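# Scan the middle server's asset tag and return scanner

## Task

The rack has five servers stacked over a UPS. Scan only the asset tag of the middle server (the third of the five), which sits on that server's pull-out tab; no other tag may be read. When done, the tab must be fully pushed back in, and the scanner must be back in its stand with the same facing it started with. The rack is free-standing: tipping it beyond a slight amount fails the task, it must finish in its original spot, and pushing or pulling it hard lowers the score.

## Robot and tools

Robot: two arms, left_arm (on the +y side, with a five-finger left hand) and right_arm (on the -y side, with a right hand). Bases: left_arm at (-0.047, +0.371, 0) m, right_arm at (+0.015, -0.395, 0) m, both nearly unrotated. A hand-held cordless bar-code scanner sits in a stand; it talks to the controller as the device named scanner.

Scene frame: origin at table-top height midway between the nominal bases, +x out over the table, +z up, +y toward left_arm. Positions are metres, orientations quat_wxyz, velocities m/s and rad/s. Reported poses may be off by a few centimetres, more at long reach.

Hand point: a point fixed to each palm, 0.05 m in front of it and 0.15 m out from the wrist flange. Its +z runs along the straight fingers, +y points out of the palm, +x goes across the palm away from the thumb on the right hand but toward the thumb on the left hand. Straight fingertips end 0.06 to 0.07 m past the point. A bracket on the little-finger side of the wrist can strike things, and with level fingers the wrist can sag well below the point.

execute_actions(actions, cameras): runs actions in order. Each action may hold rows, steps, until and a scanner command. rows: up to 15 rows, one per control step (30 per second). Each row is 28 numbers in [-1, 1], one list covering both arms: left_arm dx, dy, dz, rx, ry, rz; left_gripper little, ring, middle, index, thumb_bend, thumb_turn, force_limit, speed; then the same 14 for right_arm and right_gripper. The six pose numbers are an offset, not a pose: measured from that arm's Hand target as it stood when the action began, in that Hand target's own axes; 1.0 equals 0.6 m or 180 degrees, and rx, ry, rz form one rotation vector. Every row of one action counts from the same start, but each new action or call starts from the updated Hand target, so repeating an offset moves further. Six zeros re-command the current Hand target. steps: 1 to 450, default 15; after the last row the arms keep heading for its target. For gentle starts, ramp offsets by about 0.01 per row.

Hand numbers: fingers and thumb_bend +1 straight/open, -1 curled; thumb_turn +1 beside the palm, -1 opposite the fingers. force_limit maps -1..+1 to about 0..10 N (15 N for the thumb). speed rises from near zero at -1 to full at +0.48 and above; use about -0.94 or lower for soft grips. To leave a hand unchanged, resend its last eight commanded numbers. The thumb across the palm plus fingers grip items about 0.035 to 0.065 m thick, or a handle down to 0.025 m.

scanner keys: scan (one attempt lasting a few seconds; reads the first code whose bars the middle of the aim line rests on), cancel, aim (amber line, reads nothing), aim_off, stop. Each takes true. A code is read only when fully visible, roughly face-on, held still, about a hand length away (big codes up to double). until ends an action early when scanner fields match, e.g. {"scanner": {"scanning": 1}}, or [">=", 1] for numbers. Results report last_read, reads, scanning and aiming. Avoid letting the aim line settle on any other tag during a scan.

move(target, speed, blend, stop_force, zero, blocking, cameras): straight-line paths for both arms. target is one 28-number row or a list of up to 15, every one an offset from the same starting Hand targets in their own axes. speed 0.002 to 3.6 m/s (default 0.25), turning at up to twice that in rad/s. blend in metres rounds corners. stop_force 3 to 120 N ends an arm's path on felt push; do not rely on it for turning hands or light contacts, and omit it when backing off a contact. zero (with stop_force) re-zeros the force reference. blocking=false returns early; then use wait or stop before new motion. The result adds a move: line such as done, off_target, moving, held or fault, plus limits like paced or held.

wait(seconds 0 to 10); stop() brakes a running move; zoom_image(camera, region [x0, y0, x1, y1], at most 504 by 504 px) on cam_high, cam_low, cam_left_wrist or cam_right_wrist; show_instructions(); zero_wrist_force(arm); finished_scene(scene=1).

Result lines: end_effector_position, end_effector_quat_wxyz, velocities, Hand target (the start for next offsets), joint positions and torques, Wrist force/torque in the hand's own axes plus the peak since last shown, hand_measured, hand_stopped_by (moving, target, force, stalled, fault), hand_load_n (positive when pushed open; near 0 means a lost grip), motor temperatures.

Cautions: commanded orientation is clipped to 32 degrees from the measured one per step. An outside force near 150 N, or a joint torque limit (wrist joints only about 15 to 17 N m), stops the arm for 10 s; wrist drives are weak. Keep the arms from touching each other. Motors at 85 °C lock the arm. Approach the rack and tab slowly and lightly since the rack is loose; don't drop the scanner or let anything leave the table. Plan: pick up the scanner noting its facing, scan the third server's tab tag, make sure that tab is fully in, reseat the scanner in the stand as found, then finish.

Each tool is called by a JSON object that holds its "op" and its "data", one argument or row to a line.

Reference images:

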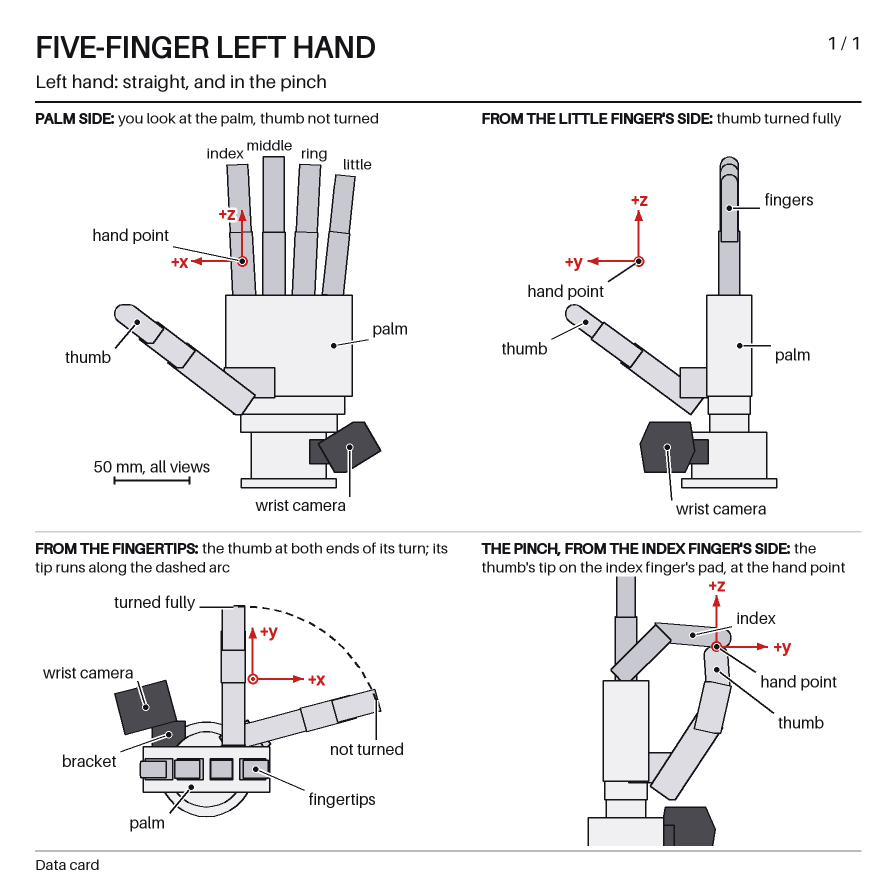

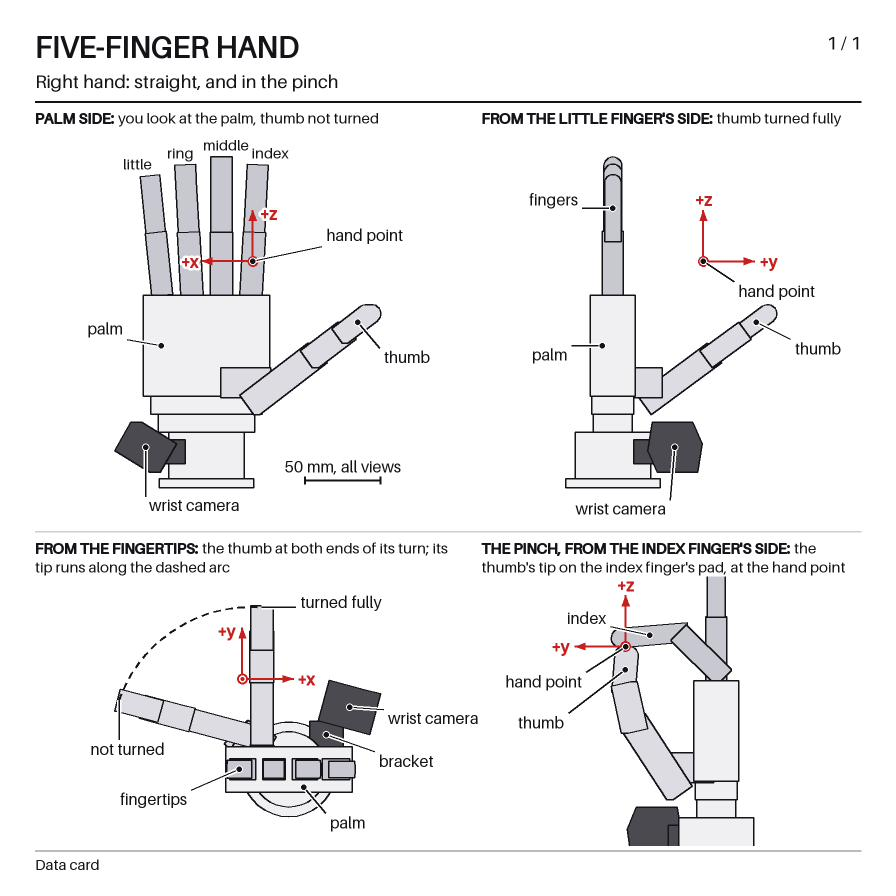

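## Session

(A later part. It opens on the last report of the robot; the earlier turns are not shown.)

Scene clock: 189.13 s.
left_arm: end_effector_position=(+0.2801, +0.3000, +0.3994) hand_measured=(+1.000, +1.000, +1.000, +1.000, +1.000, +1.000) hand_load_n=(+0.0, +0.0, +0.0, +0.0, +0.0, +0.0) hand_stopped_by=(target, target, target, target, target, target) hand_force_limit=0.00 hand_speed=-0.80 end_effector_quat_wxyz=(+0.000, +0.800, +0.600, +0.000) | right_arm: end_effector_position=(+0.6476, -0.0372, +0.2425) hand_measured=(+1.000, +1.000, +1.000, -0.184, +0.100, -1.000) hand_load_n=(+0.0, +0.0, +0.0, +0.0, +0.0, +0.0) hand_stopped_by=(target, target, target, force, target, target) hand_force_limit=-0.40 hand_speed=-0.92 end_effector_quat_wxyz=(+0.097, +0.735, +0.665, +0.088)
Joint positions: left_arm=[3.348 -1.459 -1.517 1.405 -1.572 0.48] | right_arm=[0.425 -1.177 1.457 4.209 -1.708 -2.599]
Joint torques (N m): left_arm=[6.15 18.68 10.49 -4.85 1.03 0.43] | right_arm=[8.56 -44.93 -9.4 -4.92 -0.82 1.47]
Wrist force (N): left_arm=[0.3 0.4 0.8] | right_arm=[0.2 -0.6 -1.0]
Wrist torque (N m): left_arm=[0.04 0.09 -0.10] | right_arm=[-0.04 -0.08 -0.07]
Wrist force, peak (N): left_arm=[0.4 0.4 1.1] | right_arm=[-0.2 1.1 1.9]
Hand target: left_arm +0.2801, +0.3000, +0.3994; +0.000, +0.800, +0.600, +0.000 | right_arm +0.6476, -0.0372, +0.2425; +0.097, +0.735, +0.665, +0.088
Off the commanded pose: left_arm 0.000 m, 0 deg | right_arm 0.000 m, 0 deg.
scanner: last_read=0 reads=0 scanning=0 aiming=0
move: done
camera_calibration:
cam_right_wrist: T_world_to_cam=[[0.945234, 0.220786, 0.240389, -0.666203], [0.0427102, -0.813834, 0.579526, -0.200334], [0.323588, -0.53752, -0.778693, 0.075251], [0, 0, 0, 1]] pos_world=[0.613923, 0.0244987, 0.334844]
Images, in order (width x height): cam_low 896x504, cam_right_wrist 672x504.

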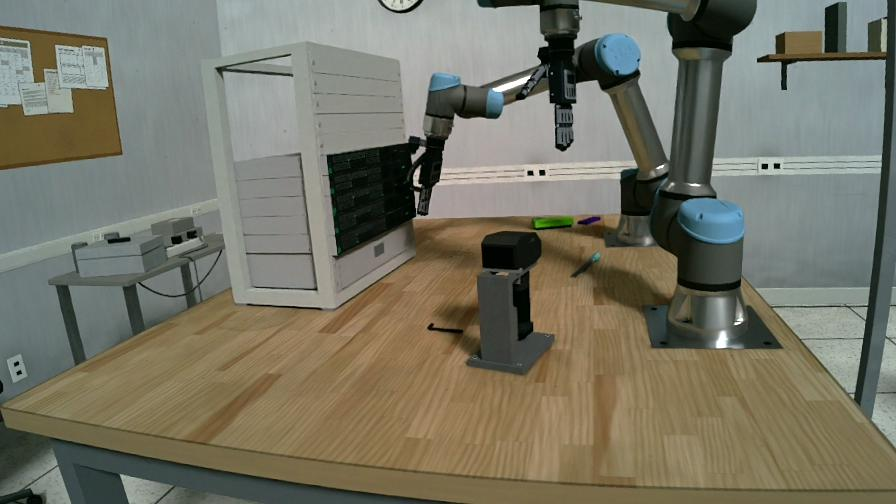

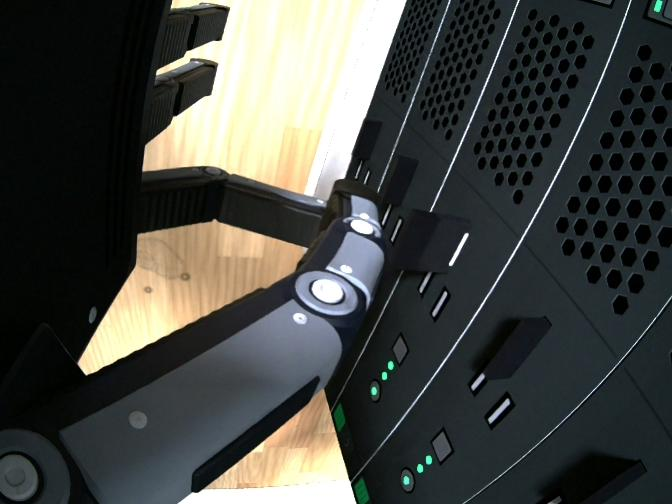

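{"op": "execute_actions", "data": {
  "actions": [
    {"rows":[[0,0,0,0,0,0,1,1,1,1,1,1,0,-0.8,0,0,0,0,0,0,1,1,1,-0.07,0.1,-1,-0.7,-0.5]],"steps":20}
  ],
  "cameras": []
}}

{"op": "move", "data": {
  "target": [
    [0,0,0,0,0,0,1,1,1,1,1,1,0,-0.8,0,0.0011,-0.0040,0,0,0,1,1,1,-0.07,0.1,-1,-0.7,-0.5],
    [0,0,0,0,0,0,1,1,1,1,1,1,0,-0.8,-0.0027,0.0493,0.0090,0,0,0,1,1,1,-0.07,0.1,-1,-0.7,-0.5]
  ],
  "speed": [0.02,0.02],
  "stop_force": 4,
  "cameras": ["cam_right_wrist"]
}}

Scene clock: 196.33 s.
left_arm: end_effector_position=(+0.2801, +0.3000, +0.3994) hand_measured=(+1.000, +1.000, +1.000, +1.000, +1.000, +1.000) hand_load_n=(+0.0, +0.0, +0.0, +0.0, +0.0, +0.0) hand_stopped_by=(target, target, target, target, target, target) hand_force_limit=0.00 hand_speed=-0.80 end_effector_quat_wxyz=(+0.000, +0.800, +0.600, +0.000) | right_arm: end_effector_position=(+0.6476, -0.0372, +0.2425) hand_measured=(+1.000, +1.000, +1.000, -0.070, +0.100, -1.000) hand_load_n=(+0.0, +0.0, +0.0, +0.0, +0.0, +0.0) hand_stopped_by=(target, target, target, target, target, target) hand_force_limit=-0.70 hand_speed=-0.50 end_effector_quat_wxyz=(+0.097, +0.735, +0.665, +0.088)
Joint positions: left_arm=[3.348 -1.459 -1.517 1.405 -1.572 0.48] | right_arm=[0.425 -1.177 1.457 4.209 -1.708 -2.599]
Joint torques (N m): left_arm=[5.52 17.61 9.84 -4.82 0.75 0.4] | right_arm=[8.16 -44.85 -9.46 -4.35 -0.88 1.45]
Wrist force (N): left_arm=[0.4 0.4 1.0] | right_arm=[0.1 -0.8 -0.9]
Wrist torque (N m): left_arm=[0.04 0.07 -0.09] | right_arm=[-0.08 -0.06 -0.08]
Wrist force, peak (N): left_arm=[0.5 0.6 1.1] | right_arm=[0.0 -1.1 -1.1]
Hand target: left_arm +0.2801, +0.3000, +0.3994; +0.000, +0.800, +0.600, +0.000 | right_arm +0.6476, -0.0372, +0.2425; +0.097, +0.735, +0.665, +0.088
Off the commanded pose: left_arm 0.000 m, 0 deg | right_arm 0.000 m, 0 deg.
scanner: last_read=0 reads=0 scanning=0 aiming=0
No camera images: "cameras" was empty.

Scene clock: 198.87 s.
left_arm: end_effector_position=(+0.2801, +0.3000, +0.3994) hand_measured=(+1.000, +1.000, +1.000, +1.000, +1.000, +1.000) hand_load_n=(+0.0, +0.0, +0.0, +0.0, +0.0, +0.0) hand_stopped_by=(target, target, target, target, target, target) hand_force_limit=0.00 hand_speed=-0.80 end_effector_quat_wxyz=(+0.000, +0.800, +0.600, +0.000) | right_arm: end_effector_position=(+0.6772, -0.0418, +0.2450) hand_measured=(+1.000, +1.000, +1.000, -0.070, +0.100, -1.000) hand_load_n=(+0.0, +0.0, +0.0, +0.0, +0.0, +0.0) hand_stopped_by=(target, target, target, target, target, target) hand_force_limit=-0.70 hand_speed=-0.50 end_effector_quat_wxyz=(+0.097, +0.735, +0.665, +0.088)
Joint positions: left_arm=[3.348 -1.459 -1.517 1.405 -1.572 0.48] | right_arm=[0.399 -1.129 1.382 4.233 -1.702 -2.625]
Joint torques (N m): left_arm=[5.62 17.51 9.07 -4.86 1.11 0.31] | right_arm=[-7.81 -30.6 -36.6 -0.4 1.3 -2.06]
Wrist force (N): left_arm=[0.2 0.4 0.8] | right_arm=[-0.1 -0.7 -0.5]
Wrist torque (N m): left_arm=[0.04 0.10 -0.09] | right_arm=[-0.08 -0.07 0.09]
Wrist force, peak (N): left_arm=[0.4 0.4 1.0] | right_arm=[-0.1 -1.1 -0.9]
Hand target: left_arm +0.2801, +0.3000, +0.3994; +0.000, +0.800, +0.600, +0.000 | right_arm +0.6772, -0.0418, +0.2450; +0.097, +0.735, +0.665, +0.088
Off the commanded pose: left_arm 0.000 m, 0 deg | right_arm 0.000 m, 0 deg.
scanner: last_read=0 reads=0 scanning=0 aiming=0
move: done
camera_calibration:
cam_right_wrist: T_world_to_cam=[[0.945234, 0.220786, 0.240389, -0.693767], [0.0427102, -0.813834, 0.579526, -0.20679], [0.323588, -0.53752, -0.778693, 0.0651469], [0, 0, 0, 1]] pos_world=[0.643523, 0.0198987, 0.337344]
Images, in order (width x height): cam_right_wrist 672x504.

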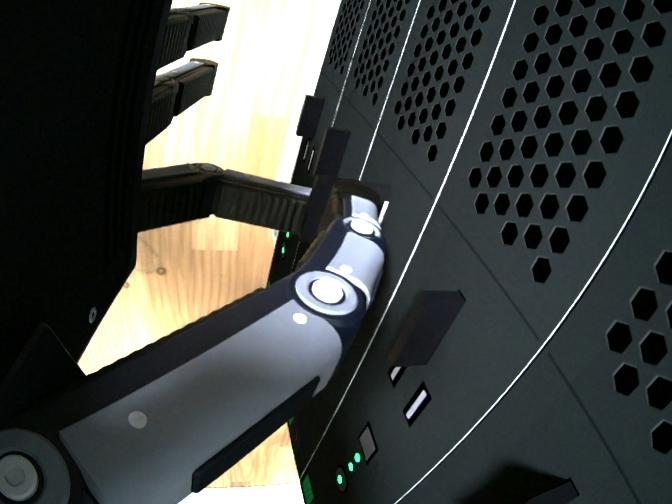

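{"op": "move", "data": {
  "target": [0,0,0,0,0,0,1,1,1,1,1,1,0,-0.8,0,-0.0012,0.0045,0,0,0,1,1,1,-0.07,0.1,-1,-0.7,-0.5],
  "speed": 0.006,
  "stop_force": 3,
  "cameras": []
}}

{"op": "execute_actions", "data": {
  "actions": [
    {"rows":[[0,0,0,0,0,0,1,1,1,1,1,1,0,-0.8,0,0,0,0,0,0,1,1,1,-0.5,0.1,-1,-0.25,-0.92]],"steps":75}
  ],
  "cameras": ["cam_right_wrist"]
}}

Scene clock: 201.30 s.
left_arm: end_effector_position=(+0.2801, +0.3000, +0.3994) hand_measured=(+1.000, +1.000, +1.000, +1.000, +1.000, +1.000) hand_load_n=(+0.0, +0.0, +0.0, +0.0, +0.0, +0.0) hand_stopped_by=(target, target, target, target, target, target) hand_force_limit=0.00 hand_speed=-0.80 end_effector_quat_wxyz=(+0.000, +0.800, +0.600, +0.000) | right_arm: end_effector_position=(+0.6772, -0.0418, +0.2422) hand_measured=(+1.000, +1.000, +1.000, -0.070, +0.100, -1.000) hand_load_n=(+0.0, +0.0, +0.0, +0.0, +0.5, +0.5) hand_stopped_by=(target, target, target, target, target, target) hand_force_limit=-0.70 hand_speed=-0.50 end_effector_quat_wxyz=(+0.097, +0.735, +0.665, +0.088)
Joint positions: left_arm=[3.348 -1.459 -1.517 1.405 -1.572 0.48] | right_arm=[0.399 -1.127 1.386 4.226 -1.702 -2.625]
Joint torques (N m): left_arm=[5.34 17.3 11.22 -4.61 0.92 0.37] | right_arm=[-7.32 -28.53 -8.01 -4.62 1.16 -1.82]
Wrist force (N): left_arm=[0.4 0.2 0.7] | right_arm=[-0.4 -1.1 -2.6]
Wrist torque (N m): left_arm=[0.02 0.07 -0.08] | right_arm=[-0.11 -0.02 0.07]
Wrist force, peak (N): left_arm=[0.2 0.5 1.2] | right_arm=[-0.1 -0.9 -2.9]
Hand target: left_arm +0.2801, +0.3000, +0.3994; +0.000, +0.800, +0.600, +0.000 | right_arm +0.6772, -0.0418, +0.2422; +0.097, +0.735, +0.665, +0.088
Off the commanded pose: left_arm 0.000 m, 0 deg | right_arm 0.000 m, 0 deg.
scanner: last_read=0 reads=0 scanning=0 aiming=0
move: done
No camera images: "cameras" was empty.

Scene clock: 204.00 s.
left_arm: end_effector_position=(+0.2801, +0.3000, +0.3994) hand_measured=(+1.000, +1.000, +1.000, +1.000, +1.000, +1.000) hand_load_n=(+0.0, +0.0, +0.0, +0.0, +0.0, +0.0) hand_stopped_by=(target, target, target, target, target, target) hand_force_limit=0.00 hand_speed=-0.80 end_effector_quat_wxyz=(+0.000, +0.800, +0.600, +0.000) | right_arm: end_effector_position=(+0.6772, -0.0418, +0.2422) hand_measured=(+1.000, +1.000, +1.000, -0.188, +0.100, -1.000) hand_load_n=(+0.0, +0.5, +0.0, +6.0, +0.5, +0.0) hand_stopped_by=(target, target, target, force, target, target) hand_force_limit=-0.25 hand_speed=-0.92 end_effector_quat_wxyz=(+0.097, +0.735, +0.665, +0.088)
Joint positions: left_arm=[3.348 -1.459 -1.517 1.405 -1.572 0.48] | right_arm=[0.399 -1.127 1.387 4.226 -1.702 -2.625]
Joint torques (N m): left_arm=[6.92 18.18 10.94 -4.84 0.86 0.18] | right_arm=[-6.27 -41.18 -23.82 -4.26 1.2 -1.71]
Wrist force (N): left_arm=[0.2 0.4 0.7] | right_arm=[-0.8 -0.9 0.0]
Wrist torque (N m): left_arm=[0.05 0.09 -0.09] | right_arm=[-0.08 -0.02 0.08]
Wrist force, peak (N): left_arm=[0.6 0.6 1.0] | right_arm=[-0.4 -1.1 -2.9]
Hand target: left_arm +0.2801, +0.3000, +0.3994; +0.000, +0.800, +0.600, +0.000 | right_arm +0.6772, -0.0418, +0.2422; +0.097, +0.735, +0.665, +0.088
Off the commanded pose: left_arm 0.000 m, 0 deg | right_arm 0.000 m, 0 deg.
scanner: last_read=0 reads=0 scanning=0 aiming=0
camera_calibration:
cam_right_wrist: T_world_to_cam=[[0.945264, 0.220734, 0.240316, -0.693064], [0.0427104, -0.813836, 0.579522, -0.205109], [0.323499, -0.537538, -0.778718, 0.0629551], [0, 0, 0, 1]] pos_world=[0.643523, 0.0198987, 0.334444]
Images, in order (width x height): cam_right_wrist 672x504.

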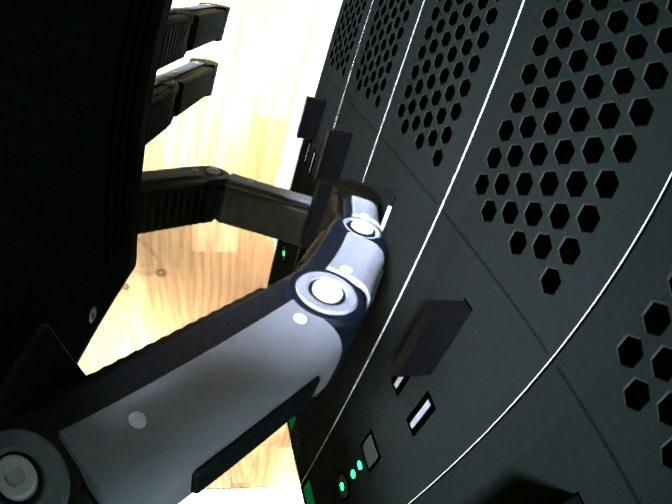

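{"op": "move", "data": {
  "target": [0,0,0,0,0,0,1,1,1,1,1,1,0,-0.8,0.0003,-0.0885,-0.0238,0,0,0,1,1,1,-0.5,0.1,-1,-0.25,-0.92],
  "speed": 0.02,
  "stop_force": 5,
  "cameras": ["cam_right_wrist"]
}}

Scene clock: 207.07 s.
left_arm: end_effector_position=(+0.2801, +0.3000, +0.3994) hand_measured=(+1.000, +1.000, +1.000, +1.000, +1.000, +1.000) hand_load_n=(+0.5, +0.0, +0.0, +0.0, +0.0, +0.0) hand_stopped_by=(target, target, target, target, target, target) hand_force_limit=0.00 hand_speed=-0.80 end_effector_quat_wxyz=(+0.000, +0.800, +0.600, +0.000) | right_arm: end_effector_position=(+0.6535, -0.0394, +0.2422) hand_measured=(+1.000, +1.000, +1.000, -0.188, +0.100, -1.000) hand_load_n=(+0.0, +0.0, +0.0, +5.5, +2.0, +1.0) hand_stopped_by=(target, target, target, force, target, target) hand_force_limit=-0.25 hand_speed=-0.92 end_effector_quat_wxyz=(+0.096, +0.735, +0.665, +0.088)
Joint positions: left_arm=[3.348 -1.459 -1.517 1.405 -1.572 0.48] | right_arm=[0.418 -1.169 1.446 4.21 -1.706 -2.606]
Joint torques (N m): left_arm=[5.27 17.24 10.59 -4.84 1.06 0.2] | right_arm=[-7.64 -28.21 -37.64 -1.08 0.73 -1.79]
Wrist force (N): left_arm=[0.4 0.5 0.8] | right_arm=[-1.6 -4.3 -0.6]
Wrist torque (N m): left_arm=[0.05 0.07 -0.09] | right_arm=[-0.13 0.00 -0.09]
Wrist force, peak (N): left_arm=[0.5 0.4 1.2] | right_arm=[-4.5 4.1 1.6]
Hand target: left_arm +0.2801, +0.3000, +0.3994; +0.000, +0.800, +0.600, +0.000 | right_arm +0.6535, -0.0394, +0.2422; +0.097, +0.735, +0.665, +0.088 (not the last commanded pose)
Off the commanded pose: left_arm 0.000 m, 0 deg | right_arm 0.031 m, 0 deg.
scanner: last_read=0 reads=0 scanning=0 aiming=0
move: contact (right_arm)
camera_calibration:
cam_right_wrist: T_world_to_cam=[[0.945264, 0.220734, 0.240316, -0.671237], [0.0427104, -0.813836, 0.579522, -0.20212], [0.323499, -0.537538, -0.778718, 0.0720437], [0, 0, 0, 1]] pos_world=[0.619823, 0.0223987, 0.334544]
Images, in order (width x height): cam_right_wrist 672x504.

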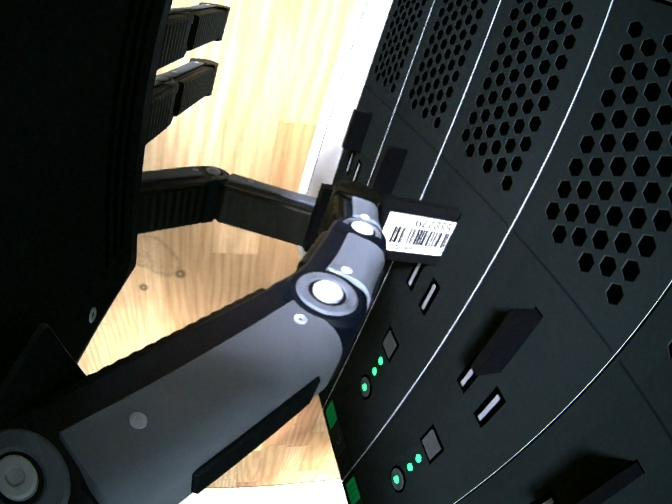

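{"op": "execute_actions", "data": {
  "actions": [
    {"rows":[[0,0,0,0,0,0,1,1,1,1,1,1,0,-0.8,0,0,0,0,0,0,1,1,1,-0.03,0.1,-1,-0.7,-0.6]],"steps":20}
  ],
  "cameras": []
}}

{"op": "move", "data": {
  "target": [
    [0,0,0,0,0,0,1,1,1,1,1,1,0,-0.8,0,0.0011,-0.0040,0,0,0,1,1,1,-0.03,0.1,-1,-0.7,-0.6],
    [0,0,0,0,0,0,1,1,1,1,1,1,0,-0.8,0.0003,-0.0950,-0.0300,0,0,0,1,1,1,-0.03,0.1,-1,-0.7,-0.6]
  ],
  "speed": [0.02,0.06],
  "stop_force": 5,
  "cameras": ["cam_right_wrist", "cam_high"]
}}

Scene clock: 209.90 s.
left_arm: end_effector_position=(+0.2801, +0.3000, +0.3994) hand_measured=(+1.000, +1.000, +1.000, +1.000, +1.000, +1.000) hand_load_n=(+0.0, +0.0, +0.0, +0.0, +0.0, +0.5) hand_stopped_by=(target, target, target, target, target, target) hand_force_limit=0.00 hand_speed=-0.80 end_effector_quat_wxyz=(+0.000, +0.800, +0.600, +0.000) | right_arm: end_effector_position=(+0.6535, -0.0394, +0.2422) hand_measured=(+1.000, +1.000, +1.000, -0.030, +0.100, -1.000) hand_load_n=(+0.0, +0.0, +0.0, +0.0, +0.0, +0.0) hand_stopped_by=(target, target, target, target, target, target) hand_force_limit=-0.70 hand_speed=-0.60 end_effector_quat_wxyz=(+0.097, +0.735, +0.665, +0.088)
Joint positions: left_arm=[3.348 -1.459 -1.517 1.405 -1.572 0.48] | right_arm=[0.418 -1.169 1.446 4.21 -1.706 -2.606]
Joint torques (N m): left_arm=[5.06 17.43 10.97 -4.75 0.87 0.21] | right_arm=[-6.09 -29.24 -30.45 -1.09 -0.83 -1.84]
Wrist force (N): left_arm=[0.5 0.5 0.9] | right_arm=[-0.2 -1.0 -1.6]
Wrist torque (N m): left_arm=[0.04 0.06 -0.08] | right_arm=[-0.10 -0.04 -0.09]
Wrist force, peak (N): left_arm=[0.3 0.7 1.0] | right_arm=[-1.8 -4.3 -1.2]
Hand target: left_arm +0.2801, +0.3000, +0.3994; +0.000, +0.800, +0.600, +0.000 | right_arm +0.6535, -0.0394, +0.2422; +0.097, +0.735, +0.665, +0.088
Off the commanded pose: left_arm 0.000 m, 0 deg | right_arm 0.000 m, 0 deg.
scanner: last_read=0 reads=0 scanning=0 aiming=0
No camera images: "cameras" was empty.

Scene clock: 212.03 s.
left_arm: end_effector_position=(+0.2801, +0.3000, +0.3994) hand_measured=(+1.000, +1.000, +1.000, +1.000, +1.000, +1.000) hand_load_n=(-0.5, +0.0, +0.0, +0.0, +0.0, +0.0) hand_stopped_by=(target, target, target, target, target, target) hand_force_limit=0.00 hand_speed=-0.80 end_effector_quat_wxyz=(+0.000, +0.800, +0.600, +0.000) | right_arm: end_effector_position=(+0.5941, -0.0332, +0.2449) hand_measured=(+1.000, +1.000, +1.000, -0.030, +0.100, -1.000) hand_load_n=(+0.0, +0.0, +0.0, +0.0, +0.0, +0.0) hand_stopped_by=(target, target, target, target, target, target) hand_force_limit=-0.70 hand_speed=-0.60 end_effector_quat_wxyz=(+0.097, +0.735, +0.665, +0.088)
Joint positions: left_arm=[3.348 -1.459 -1.517 1.405 -1.572 0.48] | right_arm=[0.471 -1.268 1.576 4.188 -1.718 -2.554]
Joint torques (N m): left_arm=[5.51 17.48 9.97 -4.87 0.82 -0.05] | right_arm=[8.27 -41.24 -9.1 -4.95 -0.86 1.48]
Wrist force (N): left_arm=[0.3 0.3 0.9] | right_arm=[-0.3 -0.9 -0.8]
Wrist torque (N m): left_arm=[0.02 0.09 -0.08] | right_arm=[-0.07 -0.02 -0.12]
Wrist force, peak (N): left_arm=[0.4 0.6 1.0] | right_arm=[-0.1 -0.8 -1.5]
Hand target: left_arm +0.2801, +0.3000, +0.3994; +0.000, +0.800, +0.600, +0.000 | right_arm +0.5941, -0.0332, +0.2449; +0.097, +0.735, +0.665, +0.088
Off the commanded pose: left_arm 0.000 m, 0 deg | right_arm 0.000 m, 0 deg.
scanner: last_read=0 reads=0 scanning=0 aiming=0
move: done
camera_calibration:
cam_right_wrist: T_world_to_cam=[[0.945264, 0.220734, 0.240316, -0.61706], [0.0427104, -0.813836, 0.579522, -0.196125], [0.323499, -0.537538, -0.778718, 0.0965632], [0, 0, 0, 1]] pos_world=[0.560423, 0.0284987, 0.337144]
Images, in order (width x height): cam_high 896x504, cam_right_wrist 672x504.

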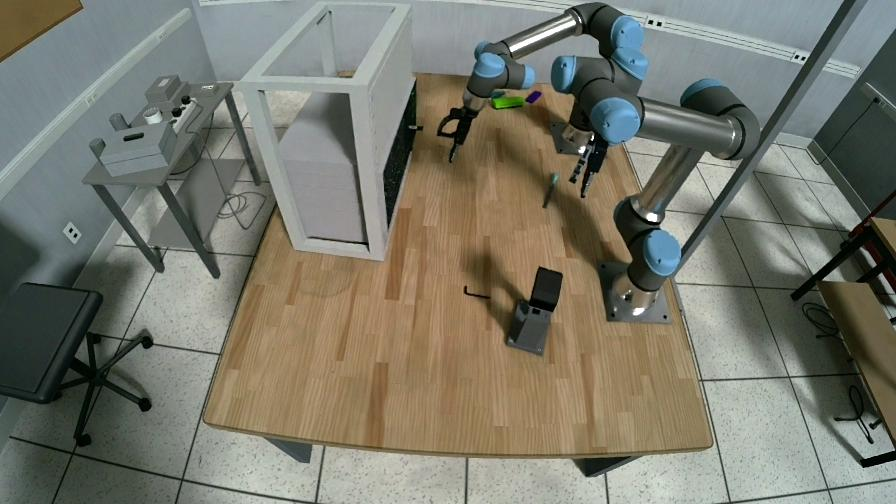

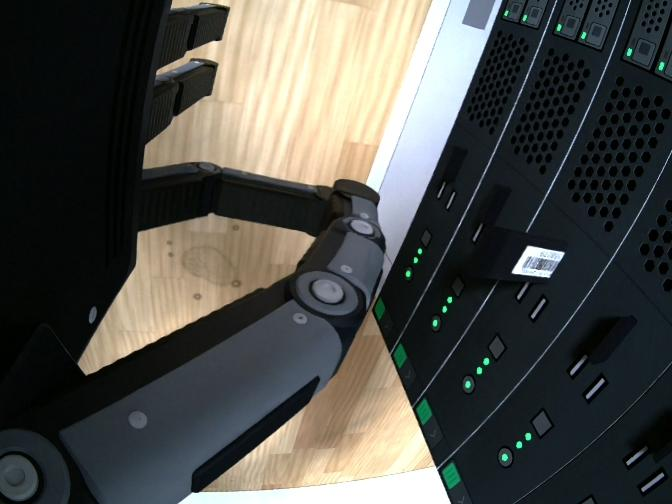

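{"op": "zoom_image", "data": {
  "camera": "cam_right_wrist",
  "region": [460, 190, 620, 310]
}}

Scaled by 3.150 from the camera's 672x504 image, which has a finer 960x720 frame.

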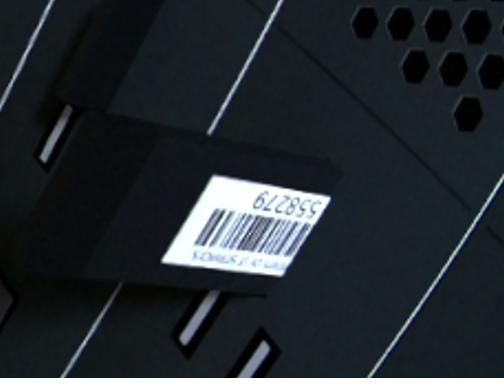

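{"op": "zoom_image", "data": {
  "camera": "cam_high",
  "region": [380, 90, 460, 150]
}}

Scaled by 6.300 from the camera's 896x504 image, which has a finer 1280x720 frame.

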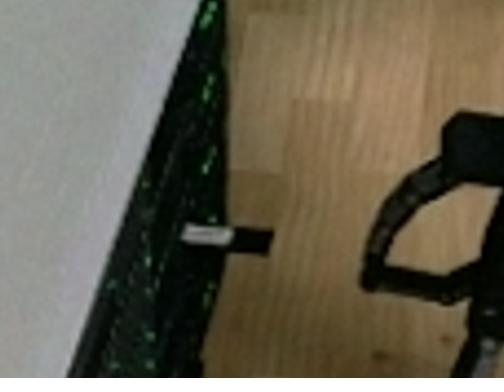

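{"op": "move", "data": {
  "target": [0.3085,-0.0471,0.1657,0,0,0.0039,1,1,1,1,1,-1,0,-0.3,-0.4663,-0.1555,-0.1715,0.0002,0.1428,-0.5307,1,1,1,-0.03,0.1,-1,-0.7,-0.6],
  "speed": 0.25,
  "cameras": ["all"]
}}

Scene clock: 240.83 s.
left_arm: end_effector_position=(+0.3047, +0.4857, +0.3002) hand_measured=(+1.000, +1.000, +1.000, +1.000, +1.000, -1.000) hand_load_n=(+0.0, +0.0, +0.0, +0.0, +0.0, +0.0) hand_stopped_by=(target, target, target, target, target, target) hand_force_limit=0.00 hand_speed=-0.30 end_effector_quat_wxyz=(+0.000, +0.804, +0.595, +0.000) | right_arm: end_effector_position=(+0.4499, -0.2999, +0.3200) hand_measured=(+1.000, +1.000, +1.000, -0.030, +0.100, -1.000) hand_load_n=(+0.0, +0.0, +0.0, +0.0, +0.0, +0.0) hand_stopped_by=(target, target, target, target, target, target) hand_force_limit=-0.70 hand_speed=-0.60 end_effector_quat_wxyz=(-0.004, -0.027, +0.991, +0.131)
Joint positions: left_arm=[3.951 -1.528 -1.708 1.665 -1.572 1.096] | right_arm=[-0.433 -1.811 1.855 4.787 -1.336 -5.182]
Joint torques (N m): left_arm=[5.95 9.02 9.04 0.48 1.25 1.41] | right_arm=[-6.85 -3.1 -36.78 -0.07 -0.8 -2.04]
Wrist force (N): left_arm=[0.2 0.3 0.7] | right_arm=[-0.1 -0.6 -0.8]
Wrist torque (N m): left_arm=[0.04 0.07 -0.09] | right_arm=[-0.04 -0.06 0.06]
Wrist force, peak (N): left_arm=[0.4 0.5 1.3] | right_arm=[0.0 -1.2 -0.9]
Hand target: left_arm +0.3047, +0.4857, +0.3002; +0.000, +0.804, +0.595, +0.000 | right_arm +0.4499, -0.2999, +0.3200; -0.004, -0.027, +0.991, +0.131
Off the commanded pose: left_arm 0.000 m, 0 deg | right_arm 0.000 m, 0 deg.
scanner: last_read=0 reads=0 scanning=0 aiming=0
move: done
camera_calibration:
cam_left_wrist: T_world_to_cam=[[-0.846216, 0.53104, 0.043768, -0.0187054], [0.486186, 0.735901, 0.471246, -0.642008], [0.218042, 0.420055, -0.880915, 0.112791], [0, 0, 0, 1]] pos_world=[0.271713, 0.435009, 0.402722]
cam_right_wrist: T_world_to_cam=[[-0.364316, 0.899197, 0.242319, 0.352036], [0.798054, 0.167336, 0.578886, -0.496002], [0.479984, 0.404281, -0.778571, 0.270393], [0, 0, 0, 1]] pos_world=[0.394304, -0.342866, 0.412343]

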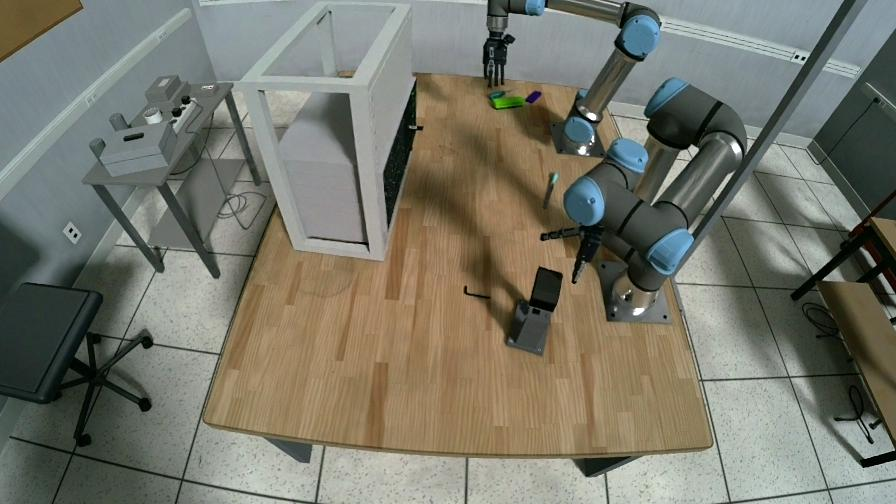

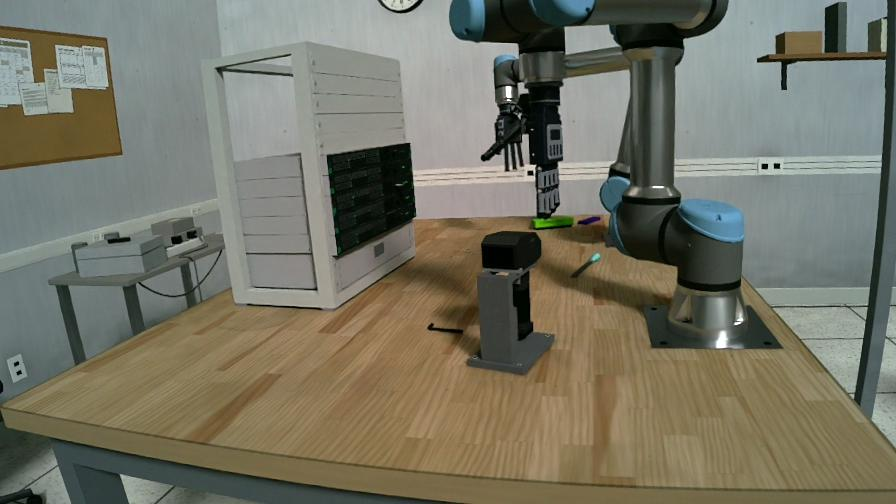

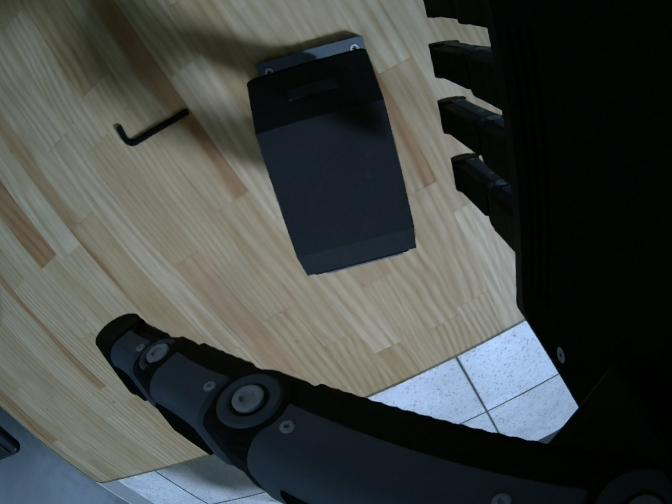

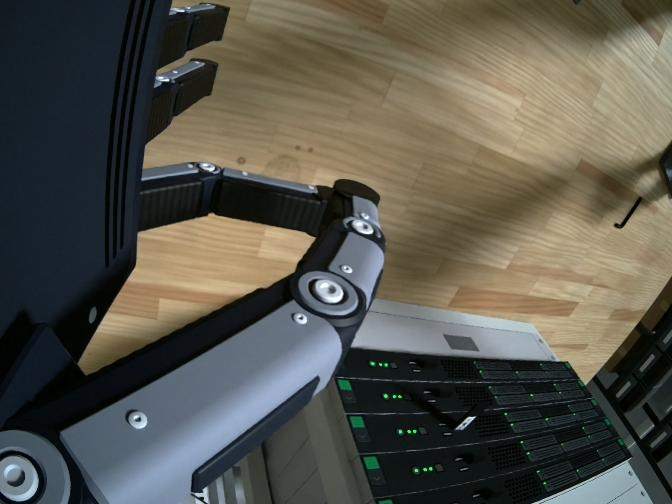

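{"op": "move", "data": {
  "target": [
    [-0.0083,0,0.1417,0,0,0,1,1,1,1,1,-1,0,-0.3,0,0,0,0,0,0,1,1,1,-0.03,0.1,-1,-0.7,-0.6],
    [-0.0083,0,0.2,0,0,0,1,1,1,1,1,-1,0,-0.3,0,0,0,0,0,0,1,1,1,-0.03,0.1,-1,-0.7,-0.6]
  ],
  "speed": [0.08,0.04],
  "stop_force": 5,
  "cameras": ["cam_left_wrist", "cam_low"]
}}

Scene clock: 262.77 s.
left_arm: end_effector_position=(+0.3033, +0.4810, +0.1802) hand_measured=(+1.000, +1.000, +1.000, +1.000, +1.000, -1.000) hand_load_n=(+0.0, +0.0, +0.0, +0.0, +0.0, +0.0) hand_stopped_by=(target, target, target, target, target, target) hand_force_limit=0.00 hand_speed=-0.30 end_effector_quat_wxyz=(+0.000, +0.804, +0.595, +0.000) | right_arm: end_effector_position=(+0.4499, -0.2999, +0.3200) hand_measured=(+1.000, +1.000, +1.000, -0.030, +0.100, -1.000) hand_load_n=(+0.5, +0.0, +0.0, +0.0, +0.0, +0.0) hand_stopped_by=(target, target, target, target, target, target) hand_force_limit=-0.70 hand_speed=-0.60 end_effector_quat_wxyz=(-0.004, -0.027, +0.991, +0.131)
Joint positions: left_arm=[3.943 -1.593 -1.96 1.983 -1.572 1.088] | right_arm=[-0.433 -1.811 1.855 4.788 -1.336 -5.183]
Joint torques (N m): left_arm=[3.11 9.63 7.93 0.42 1.25 1.1] | right_arm=[-7.45 -3.46 -36.03 -0.12 -0.32 -2.17]
Wrist force (N): left_arm=[-0.5 0.0 0.2] | right_arm=[-0.1 -0.5 -0.8]
Wrist torque (N m): left_arm=[0.03 0.15 -0.16] | right_arm=[-0.02 -0.08 0.07]
Wrist force, peak (N): left_arm=[0.1 0.7 1.0] | right_arm=[0.1 -0.8 -1.0]
Hand target: left_arm +0.3033, +0.4810, +0.1802; +0.000, +0.804, +0.595, +0.000 | right_arm +0.4499, -0.2999, +0.3200; -0.004, -0.027, +0.991, +0.131
Off the commanded pose: left_arm 0.000 m, 0 deg | right_arm 0.000 m, 0 deg.
scanner: last_read=0 reads=0 scanning=0 aiming=0
move: done
camera_calibration:
cam_left_wrist: T_world_to_cam=[[-0.846216, 0.53104, 0.043768, -0.0121421], [0.486186, 0.735901, 0.471246, -0.581319], [0.218042, 0.420055, -0.880915, 0.00936049], [0, 0, 0, 1]] pos_world=[0.270313, 0.430309, 0.282722]
Images, in order (width x height): cam_low 896x504, cam_left_wrist 672x504.

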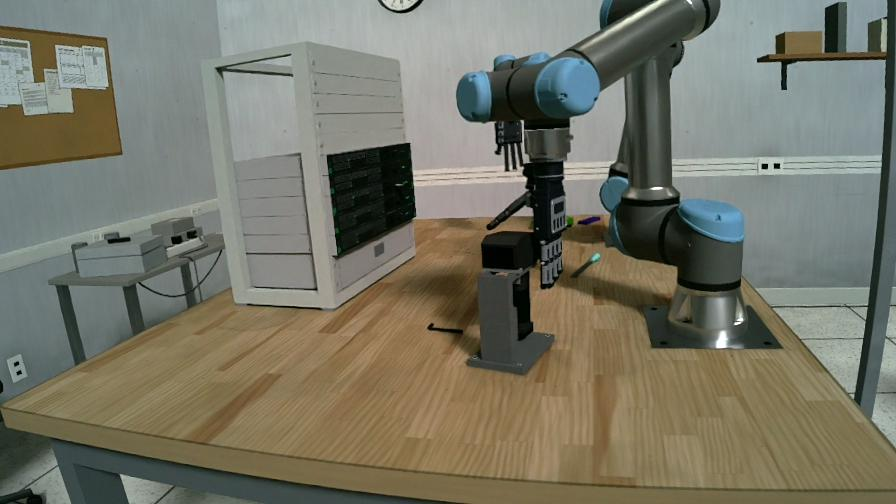

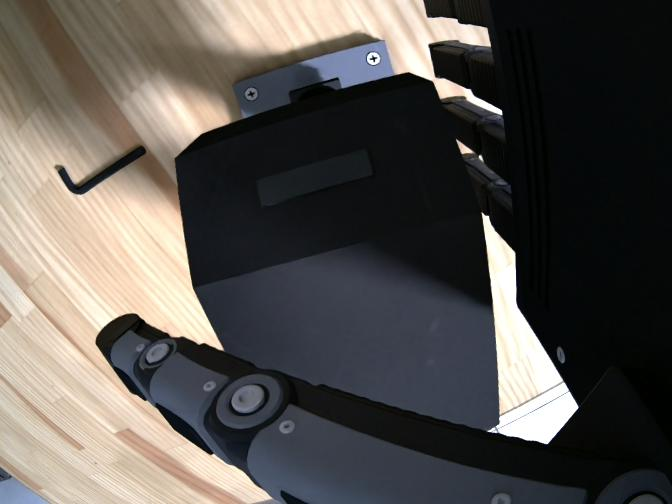

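{"op": "move", "data": {
  "target": [0,0.0167,0,0,0,0,1,1,1,1,1,-1,0,-0.3,0,0,0,0,0,0,1,1,1,-0.03,0.1,-1,-0.7,-0.6],
  "speed": 0.012,
  "stop_force": 3,
  "cameras": ["cam_left_wrist"]
}}

Scene clock: 266.03 s.
left_arm: end_effector_position=(+0.3129, +0.4781, +0.1802) hand_measured=(+1.000, +1.000, +1.000, +1.000, +1.000, -1.000) hand_load_n=(+0.0, +0.0, +0.0, +0.0, +0.0, +0.0) hand_stopped_by=(target, target, target, target, target, target) hand_force_limit=0.00 hand_speed=-0.30 end_effector_quat_wxyz=(+0.000, +0.804, +0.595, +0.000) | right_arm: end_effector_position=(+0.4499, -0.2999, +0.3200) hand_measured=(+1.000, +1.000, +1.000, -0.030, +0.100, -1.000) hand_load_n=(-0.5, +0.0, +0.0, +0.0, +0.0, +0.0) hand_stopped_by=(target, target, target, target, target, target) hand_force_limit=-0.70 hand_speed=-0.60 end_effector_quat_wxyz=(-0.004, -0.027, +0.991, +0.131)
Joint positions: left_arm=[3.911 -1.614 -1.938 1.982 -1.572 1.056] | right_arm=[-0.433 -1.811 1.855 4.788 -1.336 -5.183]
Joint torques (N m): left_arm=[-7.73 11.24 25.52 -5.15 -0.78 -1.94] | right_arm=[-7.29 -3.61 -36.72 -0.17 0.14 -1.98]
Wrist force (N): left_arm=[-0.6 -0.8 0.4] | right_arm=[-0.2 -0.6 -0.9]
Wrist torque (N m): left_arm=[-0.04 0.16 0.01] | right_arm=[-0.04 -0.05 0.06]
Wrist force, peak (N): left_arm=[-0.8 -0.9 0.5] | right_arm=[0.0 -0.9 -0.9]
Hand target: left_arm +0.3129, +0.4781, +0.1802; +0.000, +0.804, +0.595, +0.000 | right_arm +0.4499, -0.2999, +0.3200; -0.004, -0.027, +0.991, +0.131
Off the commanded pose: left_arm 0.000 m, 0 deg | right_arm 0.000 m, 0 deg.
scanner: last_read=0 reads=0 scanning=0 aiming=0
move: done
camera_calibration:
cam_left_wrist: T_world_to_cam=[[-0.846216, 0.53104, 0.043768, -0.00256303], [0.486186, 0.735901, 0.471246, -0.583804], [0.218042, 0.420055, -0.880915, 0.00850726], [0, 0, 0, 1]] pos_world=[0.279813, 0.427409, 0.282722]
Images, in order (width x height): cam_left_wrist 672x504.

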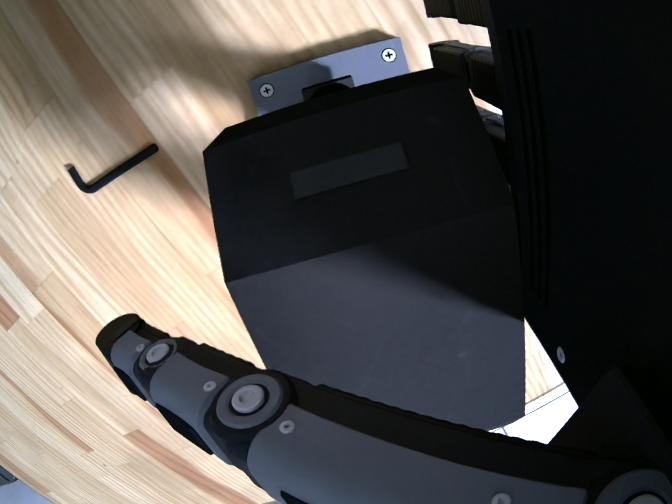

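{"op": "move", "data": {
  "target": [0,0.0117,0,0,0,0,1,1,1,1,1,-1,0,-0.3,0,0,0,0,0,0,1,1,1,-0.03,0.1,-1,-0.7,-0.6],
  "speed": 0.01,
  "stop_force": 3,
  "cameras": ["cam_left_wrist"]
}}

Scene clock: 268.83 s.
left_arm: end_effector_position=(+0.3195, +0.4761, +0.1802) hand_measured=(+1.000, +1.000, +1.000, +1.000, +1.000, -1.000) hand_load_n=(+0.0, +0.0, +0.0, +0.0, +0.0, +0.0) hand_stopped_by=(target, target, target, target, target, target) hand_force_limit=0.00 hand_speed=-0.30 end_effector_quat_wxyz=(+0.000, +0.804, +0.595, +0.000) | right_arm: end_effector_position=(+0.4499, -0.2999, +0.3200) hand_measured=(+1.000, +1.000, +1.000, -0.030, +0.100, -1.000) hand_load_n=(+0.0, +0.0, +0.0, +0.0, +0.0, +0.0) hand_stopped_by=(target, target, target, target, target, target) hand_force_limit=-0.70 hand_speed=-0.60 end_effector_quat_wxyz=(-0.004, -0.027, +0.991, +0.131)
Joint positions: left_arm=[3.889 -1.629 -1.923 1.981 -1.572 1.034] | right_arm=[-0.433 -1.811 1.855 4.788 -1.336 -5.183]
Joint torques (N m): left_arm=[2.85 17.62 16.91 -4.25 1.01 0.68] | right_arm=[-8.03 -3.93 -35.73 -0.22 0.34 -1.98]
Wrist force (N): left_arm=[-0.4 -4.3 -1.6] | right_arm=[0.1 -0.1 -0.7]
Wrist torque (N m): left_arm=[-0.13 0.13 0.09] | right_arm=[0.02 -0.10 0.09]
Wrist force, peak (N): left_arm=[-0.5 -4.4 -1.9] | right_arm=[-0.4 -0.8 -1.1]
Hand target: left_arm +0.3195, +0.4761, +0.1802; +0.000, +0.804, +0.595, +0.000 | right_arm +0.4499, -0.2999, +0.3200; -0.004, -0.027, +0.991, +0.131
Off the commanded pose: left_arm 0.000 m, 0 deg | right_arm 0.000 m, 0 deg.
scanner: last_read=0 reads=0 scanning=0 aiming=0
move: contact (left_arm)
camera_calibration:
cam_left_wrist: T_world_to_cam=[[-0.846186, 0.531097, 0.0436466, 0.00416959], [0.486191, 0.735912, 0.471224, -0.585589], [0.218146, 0.419964, -0.880933, 0.00789998], [0, 0, 0, 1]] pos_world=[0.286513, 0.42541, 0.282721]
Images, in order (width x height): cam_left_wrist 672x504.

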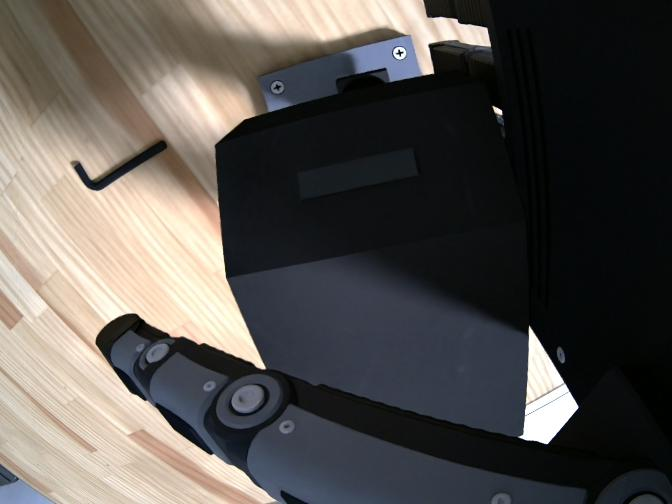

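{"op": "zoom_image", "data": {
  "camera": "cam_left_wrist",
  "region": [230, 20, 530, 200]
}}

Scaled by 1.680 from the camera's 672x504 image, which has a finer 960x720 frame.

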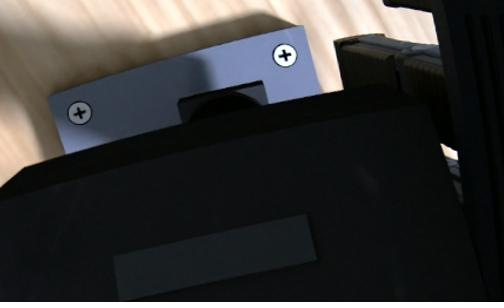

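{"op": "execute_actions", "data": {
  "actions": [
    {"rows":[[0,0,0,0,0,0,1,1,1,1,-0.6,-1,-0.6,-0.85,0,0,0,0,0,0,1,1,1,-0.03,0.1,-1,-0.7,-0.6]],"steps":75}
  ],
  "cameras": ["cam_left_wrist", "cam_low"]
}}

Scene clock: 273.13 s.
left_arm: end_effector_position=(+0.3195, +0.4761, +0.1802) hand_measured=(+1.000, +1.000, +1.000, +1.000, +0.602, -1.000) hand_load_n=(+0.0, +0.0, +0.0, +0.0, +4.0, +0.0) hand_stopped_by=(target, target, target, target, force, target) hand_force_limit=-0.60 hand_speed=-0.85 end_effector_quat_wxyz=(+0.000, +0.804, +0.595, +0.000) | right_arm: end_effector_position=(+0.4499, -0.2999, +0.3200) hand_measured=(+1.000, +1.000, +1.000, -0.030, +0.100, -1.000) hand_load_n=(+0.0, +0.0, +0.0, +0.0, +0.0, +0.0) hand_stopped_by=(target, target, target, target, target, target) hand_force_limit=-0.70 hand_speed=-0.60 end_effector_quat_wxyz=(-0.004, -0.027, +0.991, +0.131)
Joint positions: left_arm=[3.889 -1.629 -1.923 1.981 -1.572 1.034] | right_arm=[-0.433 -1.811 1.855 4.788 -1.336 -5.183]
Joint torques (N m): left_arm=[4.91 18.82 8.04 -0.33 0.8 1.33] | right_arm=[-7.93 -2.82 -36.03 -0.32 0.84 -1.87]
Wrist force (N): left_arm=[-0.6 -2.0 -3.0] | right_arm=[-0.1 -0.6 -0.8]
Wrist torque (N m): left_arm=[-0.13 0.14 0.07] | right_arm=[-0.05 -0.07 0.07]
Wrist force, peak (N): left_arm=[-0.6 -4.6 -1.9] | right_arm=[-0.1 -0.9 -1.1]
Hand target: left_arm +0.3195, +0.4761, +0.1802; +0.000, +0.804, +0.595, +0.000 | right_arm +0.4499, -0.2999, +0.3200; -0.004, -0.027, +0.991, +0.131
Off the commanded pose: left_arm 0.000 m, 0 deg | right_arm 0.000 m, 0 deg.
scanner: last_read=0 reads=0 scanning=0 aiming=0
camera_calibration:
cam_left_wrist: T_world_to_cam=[[-0.846205, 0.531061, 0.0437212, 0.00416931], [0.486201, 0.735932, 0.471181, -0.585589], [0.21805, 0.419973, -0.880952, 0.00792904], [0, 0, 0, 1]] pos_world=[0.286513, 0.42541, 0.282722]
Images, in order (width x height): cam_low 896x504, cam_left_wrist 672x504.

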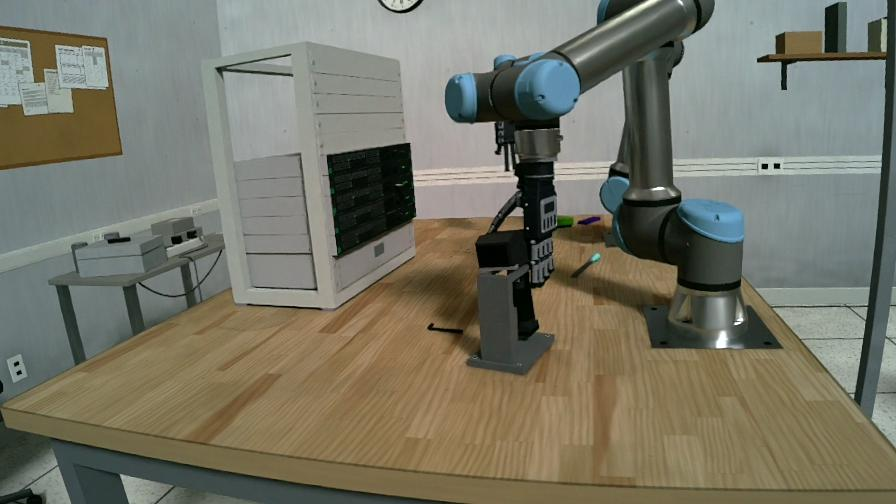

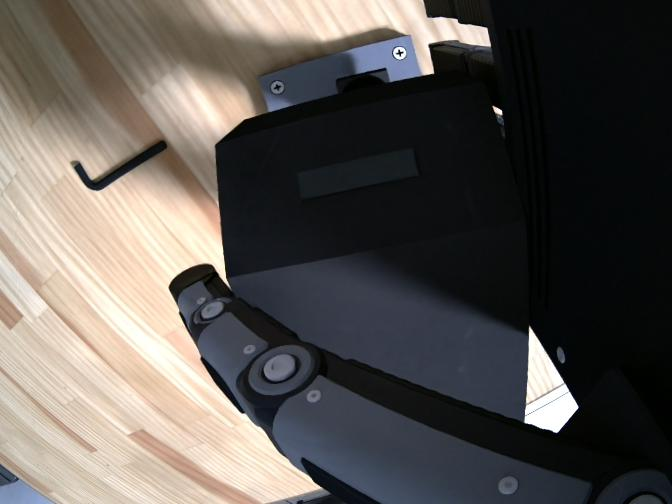

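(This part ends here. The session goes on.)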